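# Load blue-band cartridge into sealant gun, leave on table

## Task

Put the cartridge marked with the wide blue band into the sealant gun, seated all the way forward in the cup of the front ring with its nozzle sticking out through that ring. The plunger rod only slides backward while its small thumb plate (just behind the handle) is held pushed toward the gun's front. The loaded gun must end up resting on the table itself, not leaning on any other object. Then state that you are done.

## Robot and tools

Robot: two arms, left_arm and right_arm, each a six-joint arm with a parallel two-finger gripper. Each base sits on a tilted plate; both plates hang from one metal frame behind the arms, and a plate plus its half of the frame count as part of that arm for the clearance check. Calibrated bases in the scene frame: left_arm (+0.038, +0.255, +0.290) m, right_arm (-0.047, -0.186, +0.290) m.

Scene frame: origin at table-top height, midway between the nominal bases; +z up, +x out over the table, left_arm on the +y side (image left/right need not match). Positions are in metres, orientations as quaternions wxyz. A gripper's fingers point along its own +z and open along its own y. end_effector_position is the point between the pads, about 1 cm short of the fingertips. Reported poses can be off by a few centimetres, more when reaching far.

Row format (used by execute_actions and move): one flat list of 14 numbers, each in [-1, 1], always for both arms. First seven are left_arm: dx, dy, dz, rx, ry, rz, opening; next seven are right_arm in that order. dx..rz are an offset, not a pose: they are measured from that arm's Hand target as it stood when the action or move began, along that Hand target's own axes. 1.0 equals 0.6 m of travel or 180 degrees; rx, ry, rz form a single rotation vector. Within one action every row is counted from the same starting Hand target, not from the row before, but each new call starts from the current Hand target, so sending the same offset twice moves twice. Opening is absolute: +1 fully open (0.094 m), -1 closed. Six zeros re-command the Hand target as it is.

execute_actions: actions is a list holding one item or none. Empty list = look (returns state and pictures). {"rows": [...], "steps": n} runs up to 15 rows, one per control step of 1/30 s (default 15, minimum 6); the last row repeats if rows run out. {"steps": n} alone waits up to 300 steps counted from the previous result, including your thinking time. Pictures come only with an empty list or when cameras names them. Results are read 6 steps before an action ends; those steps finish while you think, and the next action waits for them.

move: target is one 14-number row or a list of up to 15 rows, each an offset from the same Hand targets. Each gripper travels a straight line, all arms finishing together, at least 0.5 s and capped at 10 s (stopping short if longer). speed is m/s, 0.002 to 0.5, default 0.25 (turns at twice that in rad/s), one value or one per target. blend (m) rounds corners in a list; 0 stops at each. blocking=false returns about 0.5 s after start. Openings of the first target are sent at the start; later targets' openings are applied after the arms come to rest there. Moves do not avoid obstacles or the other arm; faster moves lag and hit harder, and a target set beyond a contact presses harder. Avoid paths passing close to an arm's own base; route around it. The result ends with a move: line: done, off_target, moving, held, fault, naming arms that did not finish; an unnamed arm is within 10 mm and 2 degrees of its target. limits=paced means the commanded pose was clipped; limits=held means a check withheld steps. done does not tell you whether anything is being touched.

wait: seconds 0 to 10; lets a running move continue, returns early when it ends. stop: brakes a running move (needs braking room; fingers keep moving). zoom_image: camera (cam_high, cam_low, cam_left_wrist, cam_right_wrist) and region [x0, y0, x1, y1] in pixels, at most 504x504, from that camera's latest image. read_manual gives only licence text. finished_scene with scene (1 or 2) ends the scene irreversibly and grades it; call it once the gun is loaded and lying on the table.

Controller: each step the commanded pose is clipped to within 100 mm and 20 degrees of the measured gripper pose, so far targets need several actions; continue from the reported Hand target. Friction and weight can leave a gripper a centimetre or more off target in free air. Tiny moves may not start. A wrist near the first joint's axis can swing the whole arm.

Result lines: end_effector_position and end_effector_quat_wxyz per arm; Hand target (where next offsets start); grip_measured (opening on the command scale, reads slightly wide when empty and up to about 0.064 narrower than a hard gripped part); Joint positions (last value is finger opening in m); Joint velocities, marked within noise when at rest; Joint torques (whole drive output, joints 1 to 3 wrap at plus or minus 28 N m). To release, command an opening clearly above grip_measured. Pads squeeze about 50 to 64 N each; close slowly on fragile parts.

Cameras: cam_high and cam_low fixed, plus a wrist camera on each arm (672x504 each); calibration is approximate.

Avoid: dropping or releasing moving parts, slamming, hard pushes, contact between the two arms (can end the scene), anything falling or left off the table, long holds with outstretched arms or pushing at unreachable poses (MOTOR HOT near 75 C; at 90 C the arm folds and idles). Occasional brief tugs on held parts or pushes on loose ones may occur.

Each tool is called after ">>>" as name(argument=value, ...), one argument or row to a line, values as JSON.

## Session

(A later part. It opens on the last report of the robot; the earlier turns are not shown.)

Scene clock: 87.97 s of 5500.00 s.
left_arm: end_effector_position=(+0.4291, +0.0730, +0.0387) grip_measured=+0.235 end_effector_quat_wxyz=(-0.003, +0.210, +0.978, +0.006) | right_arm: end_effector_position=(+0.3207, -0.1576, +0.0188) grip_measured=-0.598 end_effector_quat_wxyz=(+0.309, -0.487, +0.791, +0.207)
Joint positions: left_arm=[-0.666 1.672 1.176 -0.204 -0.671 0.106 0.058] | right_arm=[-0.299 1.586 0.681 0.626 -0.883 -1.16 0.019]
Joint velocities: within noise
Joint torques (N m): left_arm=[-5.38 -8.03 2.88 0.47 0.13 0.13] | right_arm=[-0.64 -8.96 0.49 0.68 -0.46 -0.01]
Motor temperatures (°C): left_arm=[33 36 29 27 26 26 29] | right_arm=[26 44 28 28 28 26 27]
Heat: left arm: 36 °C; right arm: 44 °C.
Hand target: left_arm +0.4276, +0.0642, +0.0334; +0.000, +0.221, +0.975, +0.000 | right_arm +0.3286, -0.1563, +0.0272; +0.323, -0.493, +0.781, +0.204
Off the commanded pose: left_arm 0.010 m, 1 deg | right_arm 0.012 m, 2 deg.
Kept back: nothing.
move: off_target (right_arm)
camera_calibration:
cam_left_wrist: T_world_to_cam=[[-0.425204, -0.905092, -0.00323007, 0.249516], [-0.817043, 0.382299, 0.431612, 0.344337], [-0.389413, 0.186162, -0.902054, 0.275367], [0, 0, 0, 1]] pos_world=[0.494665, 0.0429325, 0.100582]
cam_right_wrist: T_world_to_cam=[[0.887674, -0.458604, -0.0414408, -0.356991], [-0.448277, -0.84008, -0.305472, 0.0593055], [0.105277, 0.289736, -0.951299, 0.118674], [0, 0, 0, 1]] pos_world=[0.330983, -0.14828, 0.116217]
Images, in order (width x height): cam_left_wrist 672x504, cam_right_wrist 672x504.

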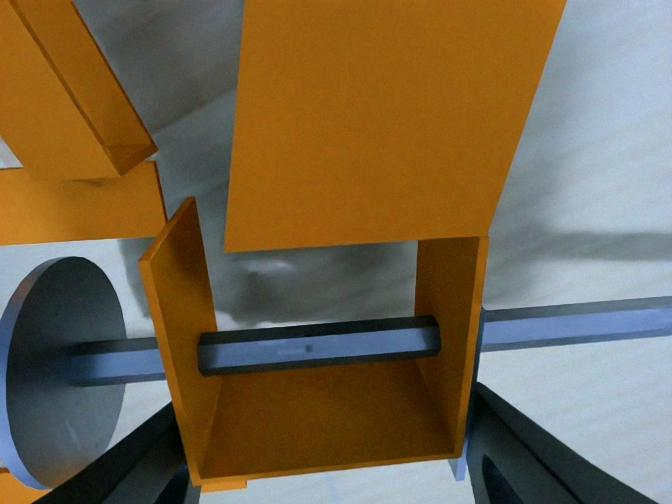

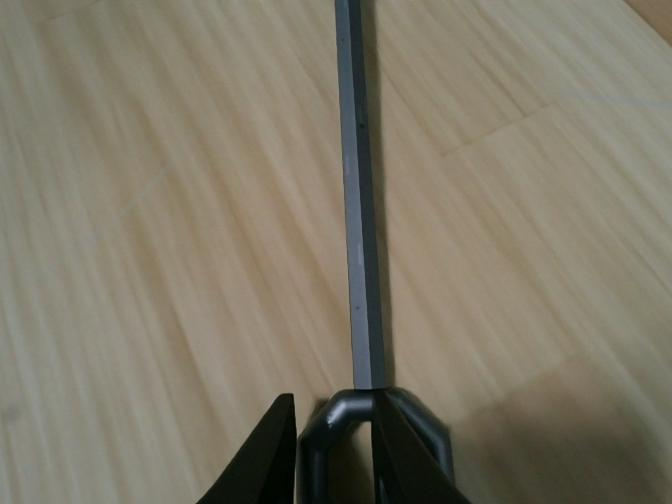

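>>> move(
  target=[0,0,0.025,0,0,0,0.23,0,0,-0.1,0,0,0,-0.598],
  speed=0.08,
  cameras=["cam_left_wrist","cam_right_wrist","cam_high"],
)

>>> zoom_image(
  camera="cam_high",
  region=[210, 130, 440, 290],
)

Scene clock: 89.67 s of 5500.00 s.
left_arm: end_effector_position=(+0.4278, +0.0722, +0.0293) grip_measured=+0.235 end_effector_quat_wxyz=(-0.003, +0.211, +0.977, +0.005) | right_arm: end_effector_position=(+0.3062, -0.1980, +0.0556) grip_measured=-0.598 end_effector_quat_wxyz=(+0.307, -0.486, +0.795, +0.195)
Joint positions: left_arm=[-0.651 1.697 1.178 -0.174 -0.658 0.12 0.058] | right_arm=[-0.472 1.441 0.607 0.502 -1.025 -1.236 0.019]
Joint velocities: within noise
Joint torques (N m): left_arm=[-4.57 -6.83 3.67 0.59 0.14 0.22] | right_arm=[-2.13 -9.54 0.75 0.25 -0.79 -0.14]
Motor temperatures (°C): left_arm=[33 36 29 27 26 26 29] | right_arm=[26 44 28 28 28 26 27]
Heat: left arm: 36 °C; right arm: 44 °C.
Hand target: left_arm +0.4276, +0.0642, +0.0184; +0.000, +0.221, +0.975, +0.000 | right_arm +0.3104, -0.1947, +0.0697; +0.323, -0.493, +0.781, +0.204
Off the commanded pose: left_arm 0.014 m, 1 deg | right_arm 0.015 m, 3 deg.
Kept back: nothing.
move: off_target (left_arm, right_arm)
camera_calibration:
cam_left_wrist: T_world_to_cam=[[-0.426331, -0.904567, -0.000918462, 0.24867], [-0.816468, 0.384372, 0.430858, 0.347264], [-0.389386, 0.184438, -0.902419, 0.266714], [0, 0, 0, 1]] pos_world=[0.493401, 0.0422684, 0.0912951]
cam_right_wrist: T_world_to_cam=[[0.882629, -0.469347, -0.026057, -0.362584], [-0.455989, -0.841409, -0.290008, 0.0312992], [0.11419, 0.267852, -0.956669, 0.160115], [0, 0, 0, 1]] pos_world=[0.316016, -0.186729, 0.152806]
Images, in order (width x height): cam_high 672x504, cam_left_wrist 672x504, cam_right_wrist 672x504.

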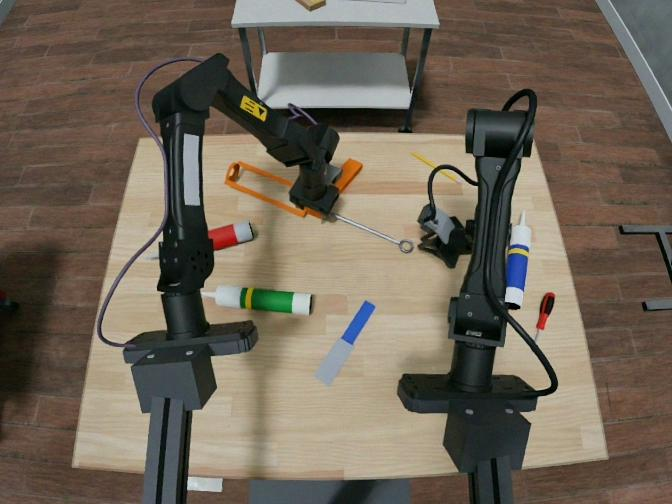

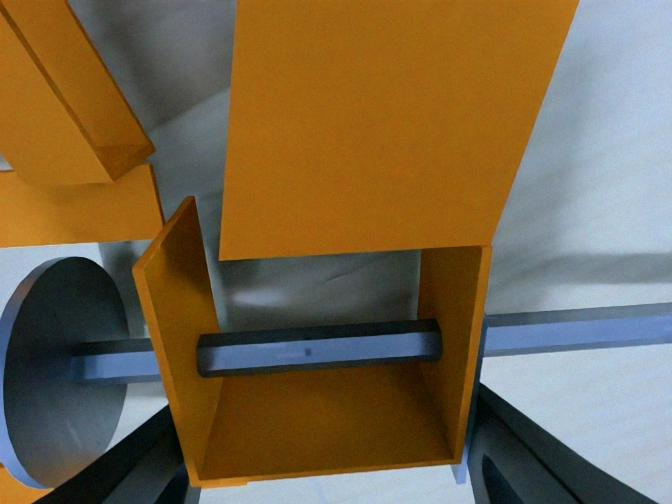

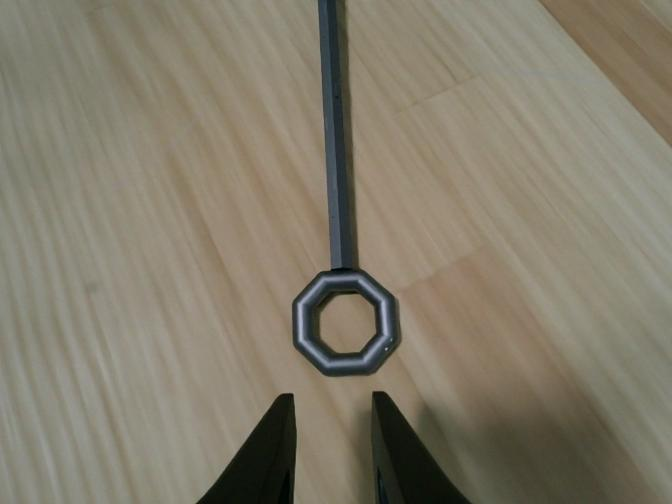

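Scaled by 2.191 from the camera's 672x504 image, which has a finer 960x720 frame.

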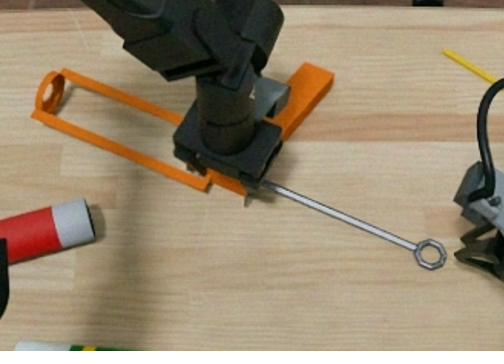

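>>> move(
  target=[0,0,0,0,0,0,0.4,0,0,0,0,0,0,-0.2],
  speed=0.08,
  cameras=["cam_left_wrist"],
)

Scene clock: 91.10 s of 5500.00 s.
left_arm: end_effector_position=(+0.4289, +0.0697, +0.0281) grip_measured=+0.398 end_effector_quat_wxyz=(+0.000, +0.215, +0.977, +0.001) | right_arm: end_effector_position=(+0.3055, -0.1979, +0.0554) grip_measured=-0.202 end_effector_quat_wxyz=(+0.306, -0.486, +0.795, +0.196)
Joint positions: left_arm=[-0.65 1.702 1.182 -0.166 -0.648 0.133 0.066] | right_arm=[-0.472 1.441 0.607 0.497 -1.025 -1.239 0.038]
Joint velocities: within noise
Joint torques (N m): left_arm=[-4.66 -7.28 3.32 0.53 0.11 0.1] | right_arm=[-2.14 -9.57 0.77 0.24 -0.77 -0.14]
Motor temperatures (°C): left_arm=[33 36 29 27 26 26 29] | right_arm=[26 45 28 28 28 26 27]
Heat: left arm: 36 °C; right arm: 45 °C.
Hand target: left_arm +0.4275, +0.0642, +0.0184; +0.000, +0.221, +0.975, +0.000 | right_arm +0.3104, -0.1947, +0.0697; +0.323, -0.493, +0.781, +0.204
Off the commanded pose: left_arm 0.011 m, 1 deg | right_arm 0.015 m, 3 deg.
Kept back: nothing.
move: off_target (left_arm, right_arm)
camera_calibration:
cam_left_wrist: T_world_to_cam=[[-0.433487, -0.901133, 0.00695312, 0.249435], [-0.814259, 0.394979, 0.425411, 0.348136], [-0.386098, 0.178749, -0.904974, 0.265569], [0, 0, 0, 1]] pos_world=[0.494135, 0.0397975, 0.0904977]
Images, in order (width x height): cam_left_wrist 672x504.

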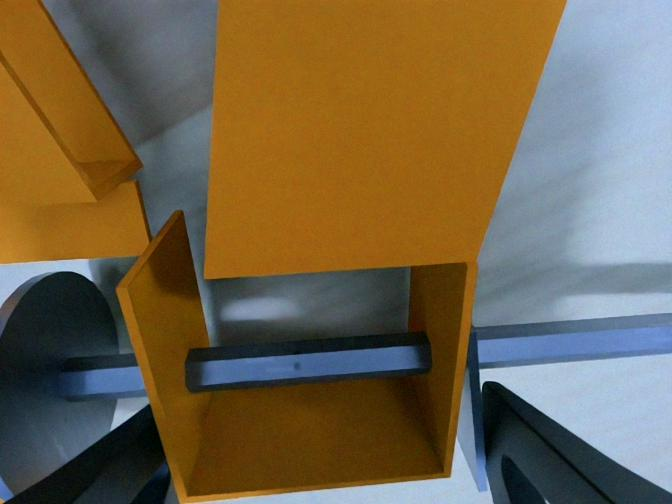

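>>> move(
  target=[0,0.004,-0.07,0,0,0,0.4,0,0,0,0,0,0,-0.2],
  speed=0.1,
  cameras=["cam_left_wrist"],
)

Scene clock: 92.30 s of 5500.00 s.
left_arm: end_effector_position=(+0.4264, +0.0688, +0.0496) grip_measured=+0.398 end_effector_quat_wxyz=(-0.006, +0.224, +0.975, +0.005) | right_arm: end_effector_position=(+0.3055, -0.1979, +0.0554) grip_measured=-0.202 end_effector_quat_wxyz=(+0.306, -0.486, +0.795, +0.196)
Joint positions: left_arm=[-0.696 1.654 1.176 -0.246 -0.691 0.105 0.066] | right_arm=[-0.472 1.441 0.607 0.497 -1.025 -1.239 0.038]
Joint velocities: within noise
Joint torques (N m): left_arm=[-6.56 -12.75 1.69 0.18 -0.12 -0.08] | right_arm=[-2.14 -9.55 0.75 0.25 -0.77 -0.15]
Motor temperatures (°C): left_arm=[33 36 29 27 26 26 29] | right_arm=[26 45 28 28 29 26 27]
Heat: left arm: 36 °C; right arm: 45 °C.
Hand target: left_arm +0.4286, +0.0663, +0.0604; +0.000, +0.221, +0.975, +0.000 | right_arm +0.3104, -0.1947, +0.0697; +0.323, -0.493, +0.781, +0.204
Off the commanded pose: left_arm 0.011 m, 1 deg | right_arm 0.015 m, 3 deg.
Kept back: nothing.
move: off_target (left_arm, right_arm)
camera_calibration:
cam_left_wrist: T_world_to_cam=[[-0.450413, -0.89282, 0.000331042, 0.254421], [-0.803134, 0.405329, 0.436673, 0.331272], [-0.390005, 0.196417, -0.89962, 0.284425], [0, 0, 0, 1]] pos_world=[0.491578, 0.0370124, 0.111133]
Images, in order (width x height): cam_left_wrist 672x504.

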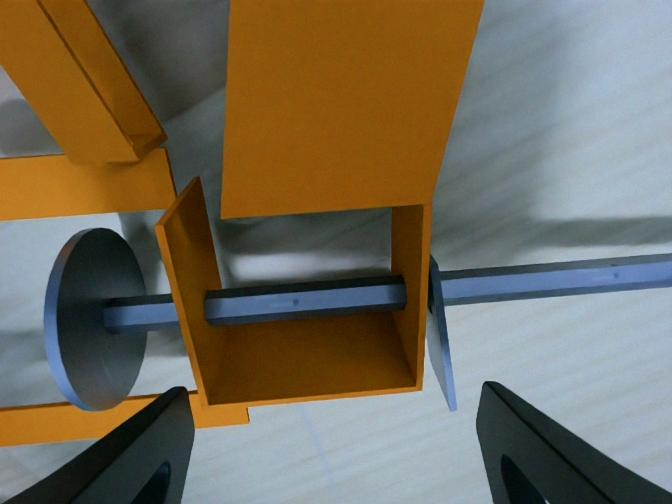

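>>> move(
  target=[
    [0,0,-0.02,0,0,0,0.4,0,0,0,0,0,0,-0.2],
    [-0.0083,0.031,-0.02,0,0,0,0.96,0,0,0,0,0,0,-0.2],
  ],
  speed=0.1,
  cameras=["cam_left_wrist"],
)

Scene clock: 95.07 s of 5500.00 s.
left_arm: end_effector_position=(+0.4318, +0.0792, +0.0646) grip_measured=+0.958 end_effector_quat_wxyz=(-0.008, +0.227, +0.974, +0.009) | right_arm: end_effector_position=(+0.3053, -0.1978, +0.0554) grip_measured=-0.202 end_effector_quat_wxyz=(+0.305, -0.486, +0.795, +0.196)
Joint positions: left_arm=[-0.7 1.6 1.176 -0.31 -0.702 0.102 0.092] | right_arm=[-0.472 1.441 0.607 0.496 -1.025 -1.239 0.038]
Joint velocities: within noise
Joint torques (N m): left_arm=[-4.41 -12.93 3.1 0.15 0.14 0.06] | right_arm=[-2.14 -9.55 0.79 0.25 -0.77 -0.15]
Motor temperatures (°C): left_arm=[33 37 29 27 26 26 29] | right_arm=[26 45 28 28 29 26 26]
Heat: left arm: 37 °C; right arm: 45 °C.
Hand target: left_arm +0.4410, +0.0810, +0.0723; +0.000, +0.221, +0.975, +0.000 | right_arm +0.3104, -0.1947, +0.0697; +0.323, -0.493, +0.781, +0.204
Off the commanded pose: left_arm 0.012 m, 2 deg | right_arm 0.016 m, 3 deg.
Kept back: nothing.
move: off_target (left_arm, right_arm); target 2's new opening was sent with left_arm's hand 0.012 m and 1 deg from that target
camera_calibration:
cam_left_wrist: T_world_to_cam=[[-0.455455, -0.890237, -0.00617856, 0.268448], [-0.799589, 0.406007, 0.442511, 0.322929], [-0.391431, 0.206484, -0.896742, 0.29761], [0, 0, 0, 1]] pos_world=[0.49697, 0.0464196, 0.125638]
Images, in order (width x height): cam_left_wrist 672x504.

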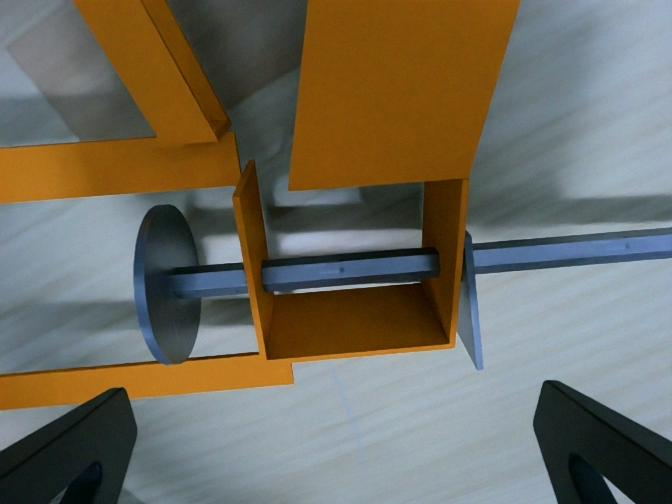

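>>> move(
  target=[0.0075,-0.0128,0.0455,0,0,0,0.96,0,0,0,0,0,0,-0.2],
  speed=0.1,
  cameras=["cam_left_wrist"],
)

Scene clock: 97.17 s of 5500.00 s.
left_arm: end_effector_position=(+0.4449, +0.0838, +0.0577) grip_measured=+0.958 end_effector_quat_wxyz=(+0.010, +0.208, +0.978, +0.007) | right_arm: end_effector_position=(+0.3053, -0.1976, +0.0556) grip_measured=-0.202 end_effector_quat_wxyz=(+0.306, -0.486, +0.795, +0.197)
Joint positions: left_arm=[-0.667 1.6 1.176 -0.246 -0.676 0.122 0.092] | right_arm=[-0.472 1.441 0.607 0.496 -1.027 -1.239 0.038]
Joint velocities: within noise
Joint torques (N m): left_arm=[-4.25 -6.84 2.03 0.52 0.14 0.06] | right_arm=[-2.14 -9.55 0.77 0.25 -0.77 -0.15]
Motor temperatures (°C): left_arm=[33 37 29 27 26 26 29] | right_arm=[26 46 28 28 29 26 26]
Heat: left arm: 37 °C; right arm: 46 °C.
Hand target: left_arm +0.4337, +0.0761, +0.0450; +0.000, +0.221, +0.975, +0.000 | right_arm +0.3104, -0.1947, +0.0697; +0.323, -0.493, +0.781, +0.204
Off the commanded pose: left_arm 0.019 m, 2 deg | right_arm 0.015 m, 3 deg.
Kept back: nothing.
move: off_target (left_arm, right_arm)
camera_calibration:
cam_left_wrist: T_world_to_cam=[[-0.421802, -0.906628, -0.010404, 0.265126], [-0.828906, 0.380941, 0.409633, 0.351607], [-0.367422, 0.181408, -0.912191, 0.287923], [0, 0, 0, 1]] pos_world=[0.509069, 0.0541975, 0.121369]
Images, in order (width x height): cam_left_wrist 672x504.

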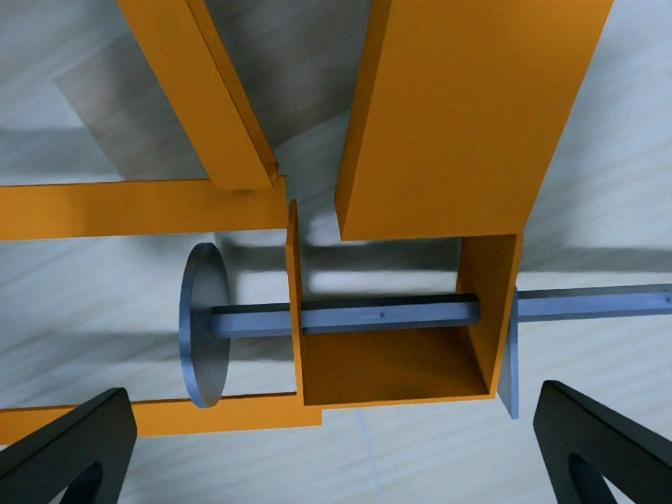

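>>> move(
  target=[0.0105,-0.005,0.025,0,0,0,0.96,0,0,0,0,0,0,-0.2],
  speed=0.1,
  cameras=["cam_left_wrist"],
)

Scene clock: 98.33 s of 5500.00 s.
left_arm: end_effector_position=(+0.4367, +0.0823, +0.0408) grip_measured=+0.958 end_effector_quat_wxyz=(+0.008, +0.211, +0.977, +0.007) | right_arm: end_effector_position=(+0.3053, -0.1976, +0.0556) grip_measured=-0.202 end_effector_quat_wxyz=(+0.306, -0.486, +0.795, +0.197)
Joint positions: left_arm=[-0.645 1.642 1.158 -0.181 -0.659 0.14 0.092] | right_arm=[-0.472 1.441 0.607 0.496 -1.027 -1.239 0.038]
Joint velocities: within noise
Joint torques (N m): left_arm=[-4.3 -7.51 1.66 0.5 0.14 0.07] | right_arm=[-2.13 -9.54 0.77 0.25 -0.77 -0.14]
Motor temperatures (°C): left_arm=[32 37 29 27 26 26 29] | right_arm=[26 46 28 28 29 26 26]
Heat: left arm: 37 °C; right arm: 46 °C.
Hand target: left_arm +0.4267, +0.0761, +0.0300; +0.000, +0.221, +0.975, +0.000 | right_arm +0.3104, -0.1947, +0.0697; +0.323, -0.493, +0.781, +0.204
Off the commanded pose: left_arm 0.016 m, 2 deg | right_arm 0.015 m, 3 deg.
Kept back: nothing.
move: off_target (left_arm, right_arm)
camera_calibration:
cam_left_wrist: T_world_to_cam=[[-0.426511, -0.90443, -0.0097168, 0.261964], [-0.82508, 0.384645, 0.413873, 0.350165], [-0.370582, 0.184539, -0.910283, 0.270821], [0, 0, 0, 1]] pos_world=[0.501006, 0.0522618, 0.104145]
Images, in order (width x height): cam_left_wrist 672x504.

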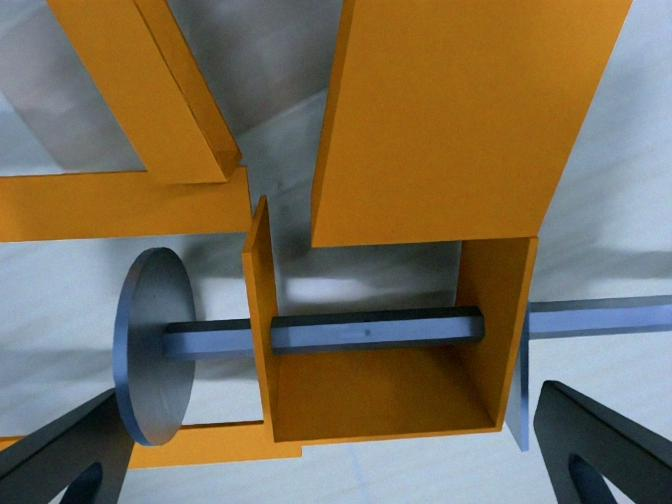

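>>> move(
  target=[
    [-0.0025,0.01,-0.005,0,0,0,0.96,0,0,0,0,0,0,-0.2],
  ],
  speed=0.1,
  cameras=["cam_left_wrist"],
)

Scene clock: 99.27 s of 5500.00 s.
left_arm: end_effector_position=(+0.4372, +0.0844, +0.0392) grip_measured=+0.958 end_effector_quat_wxyz=(+0.007, +0.212, +0.977, +0.008) | right_arm: end_effector_position=(+0.3053, -0.1976, +0.0556) grip_measured=-0.202 end_effector_quat_wxyz=(+0.306, -0.486, +0.794, +0.196)
Joint positions: left_arm=[-0.637 1.642 1.158 -0.18 -0.653 0.146 0.092] | right_arm=[-0.472 1.441 0.607 0.496 -1.027 -1.24 0.038]
Joint velocities: within noise
Joint torques (N m): left_arm=[-4.25 -8.9 2.02 0.37 0.14 0.07] | right_arm=[-2.14 -9.55 0.79 0.25 -0.77 -0.15]
Motor temperatures (°C): left_arm=[32 37 29 27 26 26 29] | right_arm=[26 46 28 28 29 26 26]
Heat: left arm: 37 °C; right arm: 46 °C.
Hand target: left_arm +0.4306, +0.0809, +0.0330; +0.000, +0.221, +0.975, +0.000 | right_arm +0.3104, -0.1947, +0.0697; +0.323, -0.493, +0.781, +0.204
Off the commanded pose: left_arm 0.010 m, 2 deg | right_arm 0.015 m, 3 deg.
Kept back: nothing.
move: off_target (right_arm)
camera_calibration:
cam_left_wrist: T_world_to_cam=[[-0.427665, -0.903886, -0.00961879, 0.264556], [-0.823895, 0.385396, 0.415532, 0.349704], [-0.371887, 0.185633, -0.909528, 0.269553], [0, 0, 0, 1]] pos_world=[0.501504, 0.0543156, 0.102397]
Images, in order (width x height): cam_left_wrist 672x504.

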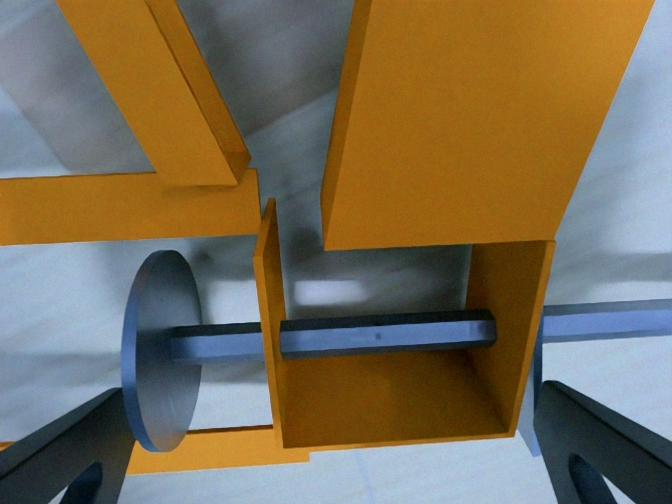

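>>> move(
  target=[0.002,-0.002,0.025,0,0,0,1,0,0,0,0,0,0,-0.2],
  speed=0.05,
  cameras=["cam_left_wrist"],
)

Scene clock: 100.77 s of 5500.00 s.
left_arm: end_effector_position=(+0.4336, +0.0832, +0.0283) grip_measured=+0.998 end_effector_quat_wxyz=(+0.003, +0.214, +0.977, -0.001) | right_arm: end_effector_position=(+0.3053, -0.1976, +0.0556) grip_measured=-0.202 end_effector_quat_wxyz=(+0.306, -0.486, +0.794, +0.196)
Joint positions: left_arm=[-0.616 1.667 1.158 -0.152 -0.618 0.163 0.094] | right_arm=[-0.472 1.441 0.607 0.496 -1.027 -1.24 0.038]
Joint velocities: within noise
Joint torques (N m): left_arm=[-4.15 -7.64 2.44 0.53 0.11 0.06] | right_arm=[-2.14 -9.55 0.77 0.24 -0.77 -0.15]
Motor temperatures (°C): left_arm=[32 37 29 27 26 26 29] | right_arm=[26 46 28 28 29 26 26]
Heat: left arm: 37 °C; right arm: 46 °C.
Hand target: left_arm +0.4290, +0.0803, +0.0181; +0.000, +0.221, +0.975, +0.000 | right_arm +0.3104, -0.1947, +0.0697; +0.323, -0.493, +0.781, +0.204
Off the commanded pose: left_arm 0.012 m, 1 deg | right_arm 0.015 m, 3 deg.
Kept back: nothing.
move: off_target (left_arm, right_arm)
camera_calibration:
cam_left_wrist: T_world_to_cam=[[-0.432377, -0.901642, 0.0095428, 0.263084], [-0.817301, 0.396358, 0.418234, 0.347956], [-0.38088, 0.173036, -0.908289, 0.263407], [0, 0, 0, 1]] pos_world=[0.498463, 0.0537141, 0.0912118]
Images, in order (width x height): cam_left_wrist 672x504.

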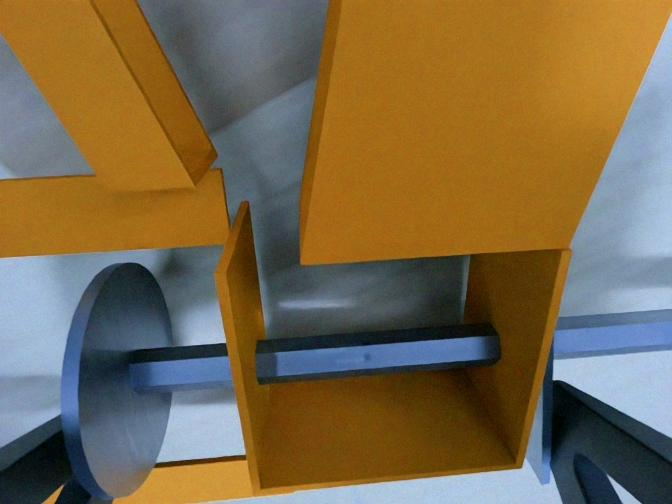

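>>> move(
  target=[0,0,0,0,0,0,0.8,0,0,0,0,0,0,-0.2],
  speed=0.05,
  cameras=["cam_left_wrist"],
)

Scene clock: 101.70 s of 5500.00 s.
left_arm: end_effector_position=(+0.4340, +0.0839, +0.0280) grip_measured=+0.805 end_effector_quat_wxyz=(+0.004, +0.214, +0.977, +0.000) | right_arm: end_effector_position=(+0.3053, -0.1976, +0.0556) grip_measured=-0.202 end_effector_quat_wxyz=(+0.306, -0.486, +0.794, +0.196)
Joint positions: left_arm=[-0.615 1.668 1.158 -0.151 -0.621 0.165 0.085] | right_arm=[-0.472 1.441 0.607 0.496 -1.027 -1.24 0.038]
Joint velocities: within noise
Joint torques (N m): left_arm=[-4.19 -7.66 2.45 0.52 0.05 0.06] | right_arm=[-2.14 -9.57 0.79 0.25 -0.77 -0.14]
Motor temperatures (°C): left_arm=[32 37 29 27 26 26 29] | right_arm=[26 47 28 28 29 26 26]
Heat: left arm: 37 °C; right arm: 47 °C.
Hand target: left_arm +0.4290, +0.0803, +0.0181; +0.000, +0.221, +0.975, +0.000 | right_arm +0.3104, -0.1947, +0.0697; +0.323, -0.493, +0.781, +0.204
Off the commanded pose: left_arm 0.012 m, 1 deg | right_arm 0.015 m, 3 deg.
Kept back: nothing.
move: off_target (left_arm, right_arm)
camera_calibration:
cam_left_wrist: T_world_to_cam=[[-0.432803, -0.90147, 0.00580916, 0.264176], [-0.817795, 0.395325, 0.418245, 0.348378], [-0.379332, 0.176267, -0.908315, 0.262253], [0, 0, 0, 1]] pos_world=[0.498719, 0.0541974, 0.0909662]
Images, in order (width x height): cam_left_wrist 672x504.

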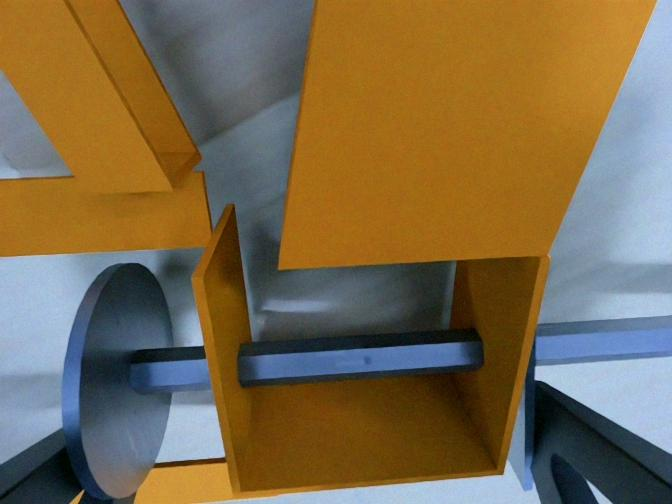

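>>> move(
  target=[0,0,0,0,0,0,0.55,0,0,0,0,0,0,-0.2],
  speed=0.05,
  cameras=["cam_left_wrist"],
)

Scene clock: 102.63 s of 5500.00 s.
left_arm: end_effector_position=(+0.4355, +0.0860, +0.0277) grip_measured=+0.555 end_effector_quat_wxyz=(+0.005, +0.213, +0.977, +0.006) | right_arm: end_effector_position=(+0.3053, -0.1976, +0.0556) grip_measured=-0.202 end_effector_quat_wxyz=(+0.306, -0.486, +0.794, +0.196)
Joint positions: left_arm=[-0.613 1.668 1.158 -0.146 -0.63 0.165 0.073] | right_arm=[-0.472 1.441 0.607 0.496 -1.027 -1.24 0.038]
Joint velocities: within noise
Joint torques (N m): left_arm=[-4.33 -7.69 2.45 0.49 0.1 0.06] | right_arm=[-2.14 -9.54 0.79 0.25 -0.77 -0.15]
Motor temperatures (°C): left_arm=[32 37 29 27 26 26 29] | right_arm=[26 47 28 28 29 26 26]
Heat: left arm: 37 °C; right arm: 47 °C.
Hand target: left_arm +0.4290, +0.0803, +0.0180; +0.000, +0.221, +0.975, +0.000 | right_arm +0.3104, -0.1947, +0.0697; +0.323, -0.493, +0.781, +0.204
Off the commanded pose: left_arm 0.013 m, 1 deg | right_arm 0.015 m, 3 deg.
Kept back: nothing.
move: off_target (left_arm, right_arm)
camera_calibration:
cam_left_wrist: T_world_to_cam=[[-0.429457, -0.903072, -0.00525074, 0.265726], [-0.821659, 0.388315, 0.41724, 0.351211], [-0.374758, 0.183501, -0.908781, 0.25951], [0, 0, 0, 1]] pos_world=[0.499947, 0.0559694, 0.0906944]
Images, in order (width x height): cam_left_wrist 672x504.

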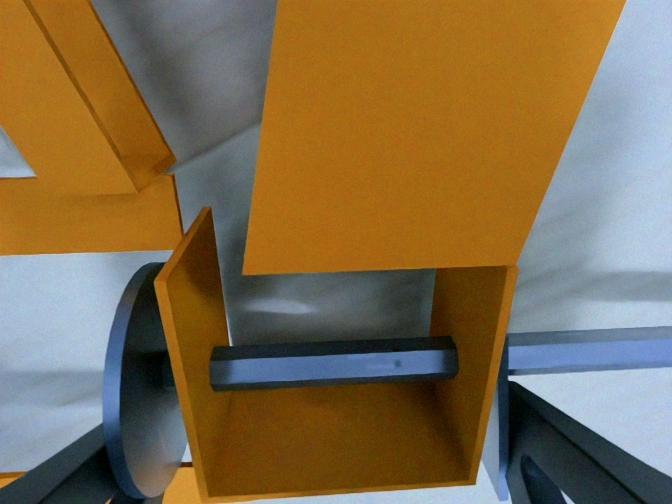

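Excellent. Continue.

>>> move(
  target=[0,0,0,0,0,0,0.36,0,0,0,0,0,0,-0.2],
  speed=0.05,
  cameras=["cam_left_wrist"],
)

>>> move(
  target=[0,0,0,0,0,0,0.1,0,0,0,0,0,0,-0.2],
  speed=0.05,
  cameras=["cam_left_wrist"],
)

Scene clock: 103.57 s of 5500.00 s.
left_arm: end_effector_position=(+0.4365, +0.0877, +0.0275) grip_measured=+0.366 end_effector_quat_wxyz=(+0.007, +0.211, +0.977, +0.010) | right_arm: end_effector_position=(+0.3053, -0.1976, +0.0556) grip_measured=-0.202 end_effector_quat_wxyz=(+0.306, -0.486, +0.794, +0.196)
Joint positions: left_arm=[-0.612 1.668 1.158 -0.143 -0.638 0.165 0.064] | right_arm=[-0.472 1.441 0.607 0.496 -1.027 -1.24 0.038]
Joint velocities: within noise
Joint torques (N m): left_arm=[-4.41 -7.73 2.43 0.46 0.18 0.07] | right_arm=[-2.15 -9.55 0.77 0.26 -0.77 -0.15]
Motor temperatures (°C): left_arm=[32 37 29 27 26 26 29] | right_arm=[26 47 28 28 29 26 26]
Heat: left arm: 37 °C; right arm: 47 °C.
Hand target: left_arm +0.4290, +0.0803, +0.0180; +0.000, +0.221, +0.975, +0.000 | right_arm +0.3104, -0.1947, +0.0697; +0.323, -0.493, +0.781, +0.204
Off the commanded pose: left_arm 0.014 m, 2 deg | right_arm 0.015 m, 3 deg.
Kept back: nothing.
move: off_target (left_arm, right_arm)
camera_calibration:
cam_left_wrist: T_world_to_cam=[[-0.427212, -0.904043, -0.0140396, 0.266997], [-0.82437, 0.383091, 0.41672, 0.353172], [-0.371354, 0.189602, -0.908926, 0.257406], [0, 0, 0, 1]] pos_world=[0.500798, 0.0572751, 0.0905377]
Images, in order (width x height): cam_left_wrist 672x504.

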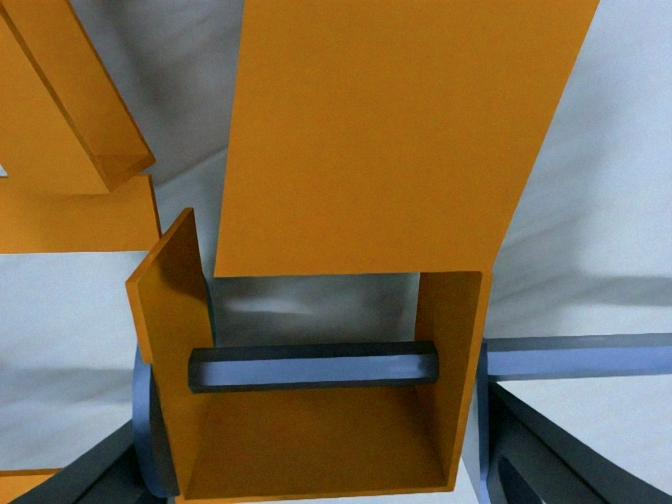

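Scene clock: 104.27 s of 5500.00 s.
left_arm: end_effector_position=(+0.4369, +0.0894, +0.0272) grip_measured=+0.174 end_effector_quat_wxyz=(+0.006, +0.214, +0.977, +0.014) | right_arm: end_effector_position=(+0.3053, -0.1976, +0.0556) grip_measured=-0.202 end_effector_quat_wxyz=(+0.306, -0.486, +0.794, +0.196)
Joint positions: left_arm=[-0.611 1.668 1.158 -0.143 -0.644 0.171 0.055] | right_arm=[-0.472 1.441 0.607 0.496 -1.027 -1.24 0.038]
Joint velocities: within noise
Joint torques (N m): left_arm=[-4.52 -7.76 2.41 0.45 0.26 0.06] | right_arm=[-2.14 -9.55 0.77 0.25 -0.77 -0.15]
Motor temperatures (°C): left_arm=[32 37 29 27 26 26 29] | right_arm=[26 47 28 27 29 26 26]
Heat: left arm: 37 °C; right arm: 47 °C.
Hand target: left_arm +0.4290, +0.0804, +0.0180; +0.000, +0.221, +0.975, +0.000 | right_arm +0.3104, -0.1947, +0.0697; +0.323, -0.493, +0.781, +0.204
Off the commanded pose: left_arm 0.015 m, 2 deg | right_arm 0.015 m, 3 deg.
Kept back: nothing.
move: off_target (left_arm, right_arm)
camera_calibration:
cam_left_wrist: T_world_to_cam=[[-0.431967, -0.90164, -0.0212025, 0.270744], [-0.822863, 0.384384, 0.418503, 0.352104], [-0.369189, 0.198226, -0.907968, 0.255225], [0, 0, 0, 1]] pos_world=[0.500912, 0.0581782, 0.0901196]
Images, in order (width x height): cam_left_wrist 672x504.

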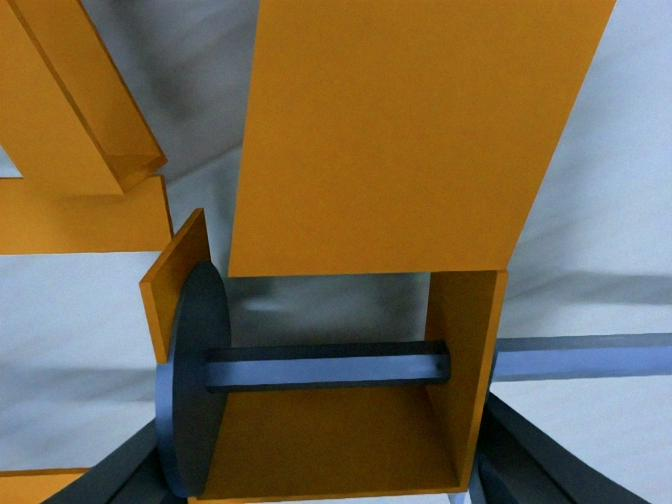

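>>> move(
  target=[0,0,0,0,0,0,0.7,0,0,0,0,0,0,-0.2],
  speed=0.1,
  cameras=["cam_left_wrist"],
)

>>> move(
  target=[0,0,-0.15,0,0,0,0.7,0,0,-0.02,0,0,0,-0.2],
  speed=0.12,
  cameras=["cam_left_wrist"],
)

Scene clock: 105.20 s of 5500.00 s.
left_arm: end_effector_position=(+0.4365, +0.0876, +0.0270) grip_measured=+0.698 end_effector_quat_wxyz=(+0.007, +0.215, +0.977, +0.009) | right_arm: end_effector_position=(+0.3053, -0.1976, +0.0556) grip_measured=-0.202 end_effector_quat_wxyz=(+0.306, -0.486, +0.794, +0.196)
Joint positions: left_arm=[-0.611 1.668 1.158 -0.141 -0.635 0.172 0.08] | right_arm=[-0.472 1.441 0.607 0.496 -1.027 -1.24 0.038]
Joint velocities: within noise
Joint torques (N m): left_arm=[-4.53 -7.8 2.43 0.44 0.15 0.06] | right_arm=[-2.14 -9.54 0.79 0.25 -0.77 -0.15]
Motor temperatures (°C): left_arm=[32 37 29 27 26 26 29] | right_arm=[26 47 28 27 29 26 26]
Heat: left arm: 37 °C; right arm: 47 °C.
Hand target: left_arm +0.4290, +0.0803, +0.0181; +0.000, +0.221, +0.975, +0.000 | right_arm +0.3104, -0.1947, +0.0697; +0.323, -0.493, +0.781, +0.204
Off the commanded pose: left_arm 0.014 m, 1 deg | right_arm 0.015 m, 3 deg.
Kept back: nothing.
move: off_target (left_arm, right_arm)
camera_calibration:
cam_left_wrist: T_world_to_cam=[[-0.433077, -0.901273, -0.0122839, 0.269219], [-0.821651, 0.38914, 0.416484, 0.35168], [-0.370586, 0.190462, -0.90906, 0.256541], [0, 0, 0, 1]] pos_world=[0.500621, 0.0569257, 0.0900489]
Images, in order (width x height): cam_left_wrist 672x504.

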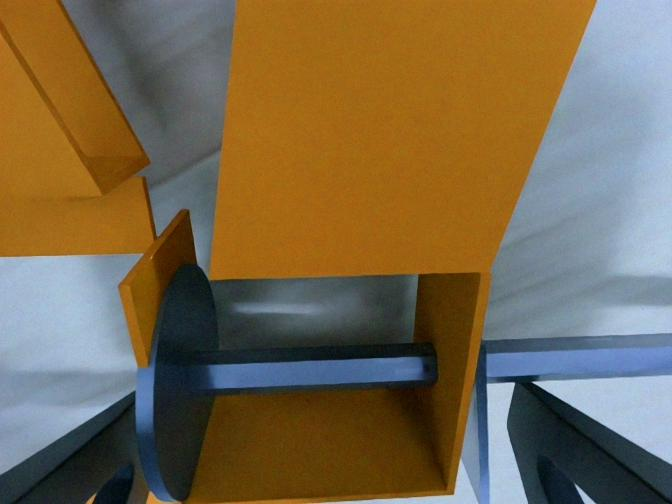

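Scene clock: 106.57 s of 5500.00 s.
left_arm: end_effector_position=(+0.4248, +0.0822, +0.0981) grip_measured=+0.698 end_effector_quat_wxyz=(-0.008, +0.227, +0.974, +0.005) | right_arm: end_effector_position=(+0.3042, -0.2057, +0.0640) grip_measured=-0.202 end_effector_quat_wxyz=(+0.307, -0.488, +0.793, +0.195)
Joint positions: left_arm=[-0.766 1.503 1.137 -0.405 -0.742 0.044 0.08] | right_arm=[-0.512 1.412 0.607 0.446 -1.065 -1.269 0.038]
Joint velocities: within noise
Joint torques (N m): left_arm=[-5.94 -11.59 2.82 0.17 -0.11 -0.09] | right_arm=[-2.39 -9.44 0.53 0.2 -0.78 -0.15]
Motor temperatures (°C): left_arm=[32 37 29 27 26 26 29] | right_arm=[26 47 28 27 29 26 26]
Heat: left arm: 37 °C; right arm: 47 °C.
Hand target: left_arm +0.4290, +0.0803, +0.1080; +0.000, +0.221, +0.975, +0.000 | right_arm +0.3068, -0.2024, +0.0782; +0.323, -0.493, +0.781, +0.204
Off the commanded pose: left_arm 0.011 m, 1 deg | right_arm 0.015 m, 3 deg.
Kept back: nothing.
move: off_target (left_arm, right_arm)
camera_calibration:
cam_left_wrist: T_world_to_cam=[[-0.455515, -0.890227, 0.00145408, 0.267445], [-0.798704, 0.409404, 0.440976, 0.300764], [-0.393164, 0.19971, -0.897518, 0.325649], [0, 0, 0, 1]] pos_world=[0.49008, 0.0499173, 0.159258]
Images, in order (width x height): cam_left_wrist 672x504.

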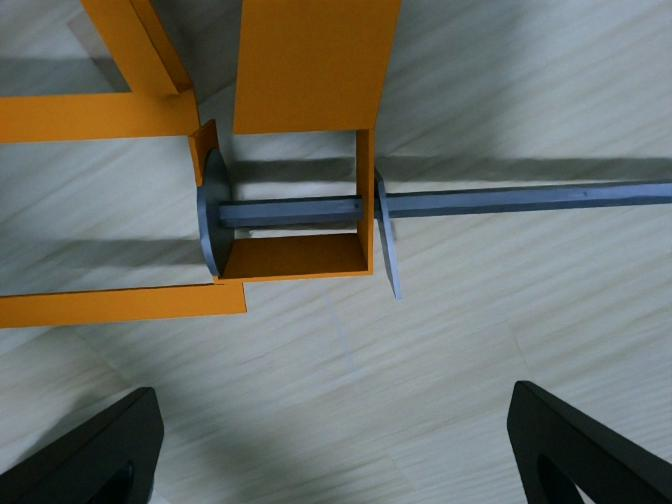

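>>> move(
  target=[
    [0,0.05,-0.12,0,0,-0.1,0.0,-0.0942,0,-0.0942,0,0,0,0.2],
    [0.0273,0.4485,-0.1667,0,0,-0.5,0.0,0.193,-0.1392,-0.4085,0.1705,0.2084,0.4120,0.2],
  ],
  speed=0.3,
  blend=0.03,
)

Scene clock: 112.07 s of 5500.00 s.
left_arm: end_effector_position=(+0.5300, +0.3288, +0.2135) grip_measured=+0.002 end_effector_quat_wxyz=(+0.010, -0.527, +0.850, -0.005) | right_arm: end_effector_position=(+0.2763, -0.4579, +0.1645) grip_measured=+0.198 end_effector_quat_wxyz=(+0.006, +0.106, +0.994, +0.012)
Joint positions: left_arm=[0.092 1.108 1.539 -0.938 -0.024 -0.967 0.047] | right_arm=[-1.203 1.412 1.182 -0.675 -0.892 -0.657 0.056]
Joint velocities: within noise
Joint torques (N m): left_arm=[0.43 -11.1 7.64 0.24 0.11 -0.07] | right_arm=[-6 -4.27 5.05 -0.1 0.12 0.09]
Motor temperatures (°C): left_arm=[32 38 30 27 26 26 29] | right_arm=[26 46 28 27 29 26 26]
Heat: left arm: 38 °C; right arm: 46 °C.
Hand target: left_arm +0.5301, +0.3301, +0.2082; +0.000, -0.534, +0.846, +0.000 | right_arm +0.2724, -0.4686, +0.1696; +0.000, +0.122, +0.993, +0.001
Off the commanded pose: left_arm 0.006 m, 2 deg | right_arm 0.013 m, 2 deg.
Kept back: nothing.
move: off_target (right_arm)
camera_calibration:
cam_left_wrist: T_world_to_cam=[[0.888427, -0.458201, 0.0273633, -0.325182], [-0.427309, -0.803812, 0.413876, 0.440793], [-0.167643, -0.379391, -0.909922, 0.494864], [0, 0, 0, 1]] pos_world=[0.560216, 0.393063, 0.276752]
cam_right_wrist: T_world_to_cam=[[-0.235975, -0.9715, -0.0224214, -0.376785], [-0.881333, 0.204241, 0.426072, 0.30912], [-0.409349, 0.120303, -0.904411, 0.405822], [0, 0, 0, 1]] pos_world=[0.349649, -0.478004, 0.226875]

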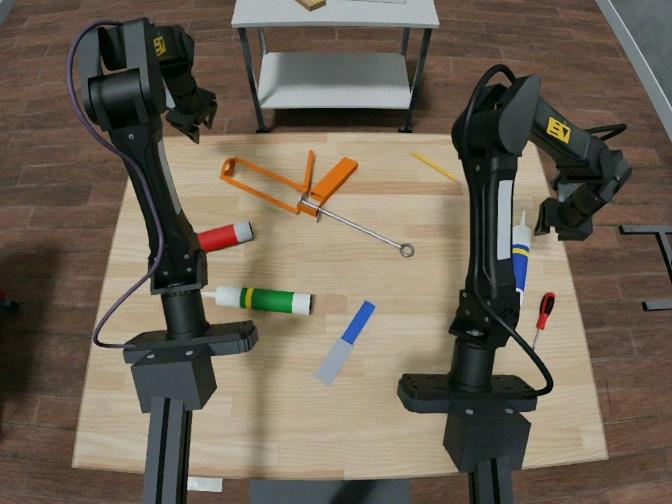

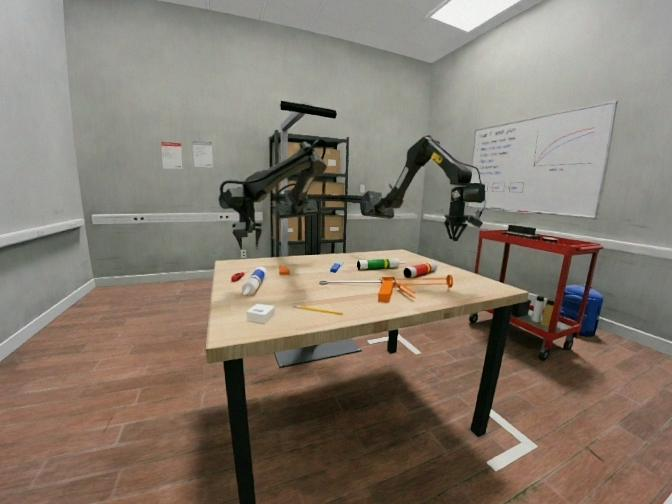

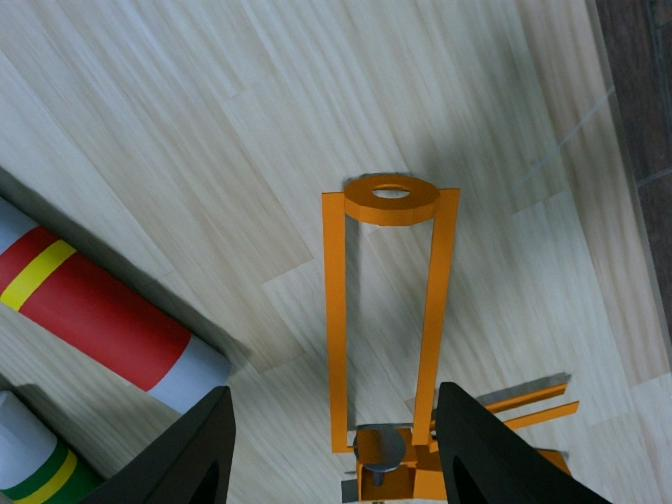

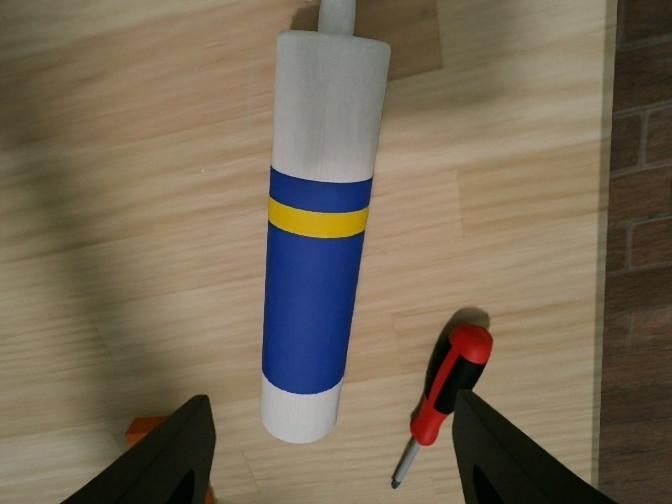

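>>> move(
  target=[0,0,0,0,0,0,0,0.0385,0.0343,0.141,0,0,0.0333,0.5],
  speed=0.2,
  cameras=["cam_right_wrist"],
)

Scene clock: 115.30 s of 5500.00 s.
left_arm: end_effector_position=(+0.5297, +0.3286, +0.2135) grip_measured=+0.002 end_effector_quat_wxyz=(+0.009, -0.528, +0.849, -0.006) | right_arm: end_effector_position=(+0.2570, -0.4401, +0.0891) grip_measured=+0.498 end_effector_quat_wxyz=(-0.002, +0.169, +0.986, +0.006)
Joint positions: left_arm=[0.093 1.108 1.539 -0.939 -0.023 -0.969 0.047] | right_arm=[-1.003 1.473 0.991 -0.273 -0.737 -0.32 0.07]
Joint velocities: within noise
Joint torques (N m): left_arm=[0.42 -11.08 7.65 0.23 0.1 -0.07] | right_arm=[-3.3 -5.41 1.84 0.44 0.13 0.09]
Motor temperatures (°C): left_arm=[32 38 30 27 26 26 28] | right_arm=[26 45 28 27 29 26 26]
Heat: left arm: 38 °C; right arm: 45 °C.
Hand target: left_arm +0.5301, +0.3302, +0.2082; +0.000, -0.534, +0.846, +0.000 | right_arm +0.2550, -0.4430, +0.0850; +0.000, +0.173, +0.985, +0.001
Off the commanded pose: left_arm 0.005 m, 1 deg | right_arm 0.005 m, 1 deg.
Kept back: nothing.
move: done
camera_calibration:
cam_right_wrist: T_world_to_cam=[[-0.357468, -0.933894, -0.00770907, -0.319206], [-0.839947, 0.317877, 0.439823, 0.358769], [-0.408297, 0.163698, -0.898052, 0.345871], [0, 0, 0, 1]] pos_world=[0.328459, -0.468767, 0.150355]
Images, in order (width x height): cam_right_wrist 672x504.

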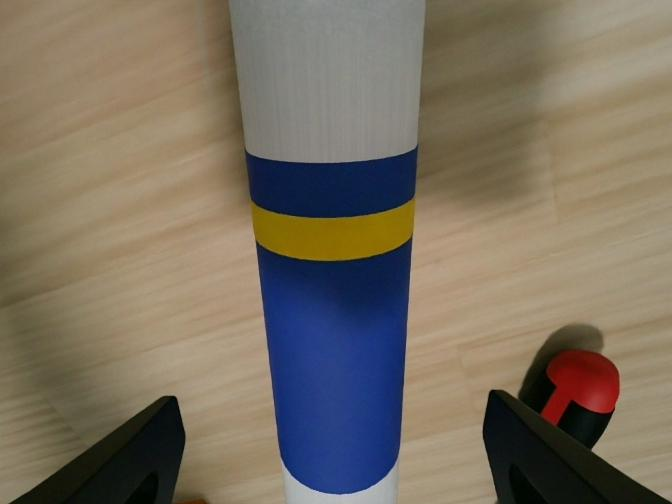

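>>> move(
  target=[0,0,0,0,0,0,0,0.002,0.002,0.0967,0,0,0,0.5],
  speed=0.12,
  cameras=["cam_right_wrist"],
)

Scene clock: 117.10 s of 5500.00 s.
left_arm: end_effector_position=(+0.5297, +0.3286, +0.2135) grip_measured=+0.002 end_effector_quat_wxyz=(+0.009, -0.528, +0.849, -0.006) | right_arm: end_effector_position=(+0.2514, -0.4352, +0.0308) grip_measured=+0.498 end_effector_quat_wxyz=(-0.008, +0.175, +0.985, +0.008)
Joint positions: left_arm=[0.093 1.108 1.539 -0.939 -0.023 -0.969 0.047] | right_arm=[-0.88 1.626 0.991 -0.067 -0.645 -0.212 0.07]
Joint velocities: within noise
Joint torques (N m): left_arm=[0.42 -11.1 7.64 0.23 0.1 -0.07] | right_arm=[-3.66 -5.7 2.43 0.44 0.15 0.09]
Motor temperatures (°C): left_arm=[31 38 30 27 26 26 28] | right_arm=[26 44 28 27 29 26 26]
Heat: left arm: 38 °C; right arm: 44 °C.
Hand target: left_arm +0.5301, +0.3302, +0.2082; +0.000, -0.534, +0.846, +0.000 | right_arm +0.2543, -0.4414, +0.0270; +0.000, +0.173, +0.985, +0.001
Off the commanded pose: left_arm 0.006 m, 1 deg | right_arm 0.008 m, 1 deg.
Kept back: nothing.
move: done
camera_calibration:
cam_right_wrist: T_world_to_cam=[[-0.367845, -0.929832, -0.0101151, -0.312637], [-0.831898, 0.324203, 0.450375, 0.378516], [-0.415494, 0.174083, -0.892782, 0.296555], [0, 0, 0, 1]] pos_world=[0.323102, -0.465041, 0.0911222]
Images, in order (width x height): cam_right_wrist 672x504.

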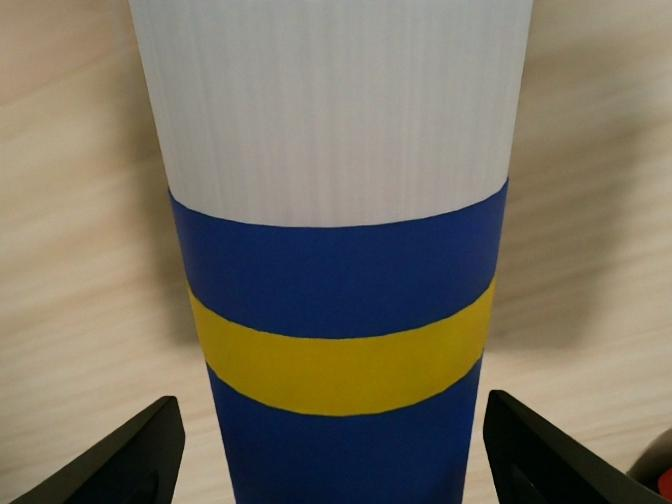

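>>> move(
  target=[0,0,0,0,0,0,0,0,0,0,0,0,0,0.12],
  cameras=[],
)

>>> move(
  target=[0,0,0,0,0,0,0,0,0,0,0,0,0,-0.15],
  cameras=["cam_right_wrist"],
)

Scene clock: 118.03 s of 5500.00 s.
left_arm: end_effector_position=(+0.5297, +0.3286, +0.2135) grip_measured=+0.002 end_effector_quat_wxyz=(+0.009, -0.528, +0.849, -0.006) | right_arm: end_effector_position=(+0.2516, -0.4360, +0.0308) grip_measured=+0.122 end_effector_quat_wxyz=(-0.007, +0.175, +0.985, +0.006)
Joint positions: left_arm=[0.093 1.108 1.539 -0.939 -0.023 -0.969 0.047] | right_arm=[-0.88 1.626 0.991 -0.064 -0.642 -0.211 0.053]
Joint velocities: within noise
Joint torques (N m): left_arm=[0.43 -11.1 7.65 0.23 0.1 -0.07] | right_arm=[-3.69 -5.7 2.43 0.44 0.12 0.09]
Motor temperatures (°C): left_arm=[31 38 30 27 26 26 28] | right_arm=[26 44 28 27 29 26 26]
Heat: left arm: 38 °C; right arm: 44 °C.
Hand target: left_arm +0.5301, +0.3302, +0.2082; +0.000, -0.534, +0.846, +0.000 | right_arm +0.2543, -0.4414, +0.0270; +0.000, +0.173, +0.985, +0.000
Off the commanded pose: left_arm 0.006 m, 1 deg | right_arm 0.007 m, 1 deg.
Kept back: nothing.
move: done
No camera images: "cameras" was empty.

Scene clock: 118.73 s of 5500.00 s.
left_arm: end_effector_position=(+0.5297, +0.3286, +0.2135) grip_measured=+0.002 end_effector_quat_wxyz=(+0.009, -0.528, +0.849, -0.006) | right_arm: end_effector_position=(+0.2515, -0.4362, +0.0308) grip_measured=+0.042 end_effector_quat_wxyz=(-0.007, +0.173, +0.985, +0.006)
Joint positions: left_arm=[0.093 1.108 1.539 -0.939 -0.023 -0.969 0.047] | right_arm=[-0.88 1.626 0.991 -0.064 -0.64 -0.214 0.049]
Joint velocities: within noise
Joint torques (N m): left_arm=[0.42 -11.1 7.65 0.23 0.1 -0.07] | right_arm=[-3.67 -5.7 2.44 0.44 0.11 0.09]
Motor temperatures (°C): left_arm=[31 38 30 27 26 26 28] | right_arm=[26 44 28 27 29 26 26]
Heat: left arm: 38 °C; right arm: 44 °C.
Hand target: left_arm +0.5301, +0.3302, +0.2082; +0.000, -0.534, +0.846, +0.000 | right_arm +0.2543, -0.4414, +0.0270; +0.000, +0.173, +0.985, +0.000
Off the commanded pose: left_arm 0.006 m, 1 deg | right_arm 0.007 m, 1 deg.
Kept back: nothing.
move: done
camera_calibration:
cam_right_wrist: T_world_to_cam=[[-0.364645, -0.931132, -0.0051948, -0.315088], [-0.832868, 0.323659, 0.448972, 0.379008], [-0.416371, 0.168042, -0.893531, 0.294376], [0, 0, 0, 1]] pos_world=[0.323338, -0.465525, 0.0912331]
Images, in order (width x height): cam_right_wrist 672x504.

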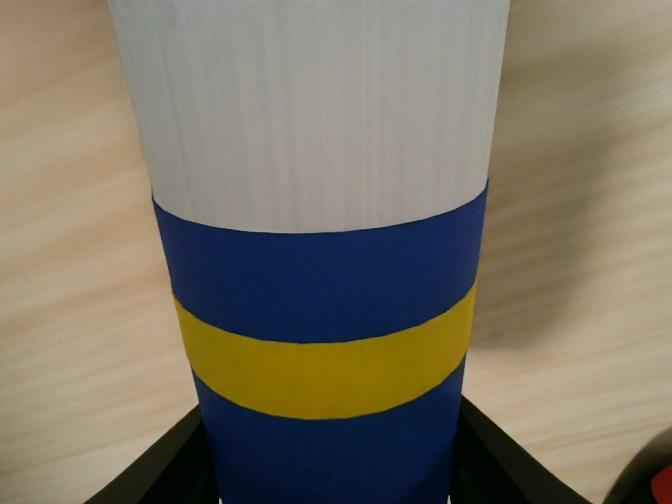

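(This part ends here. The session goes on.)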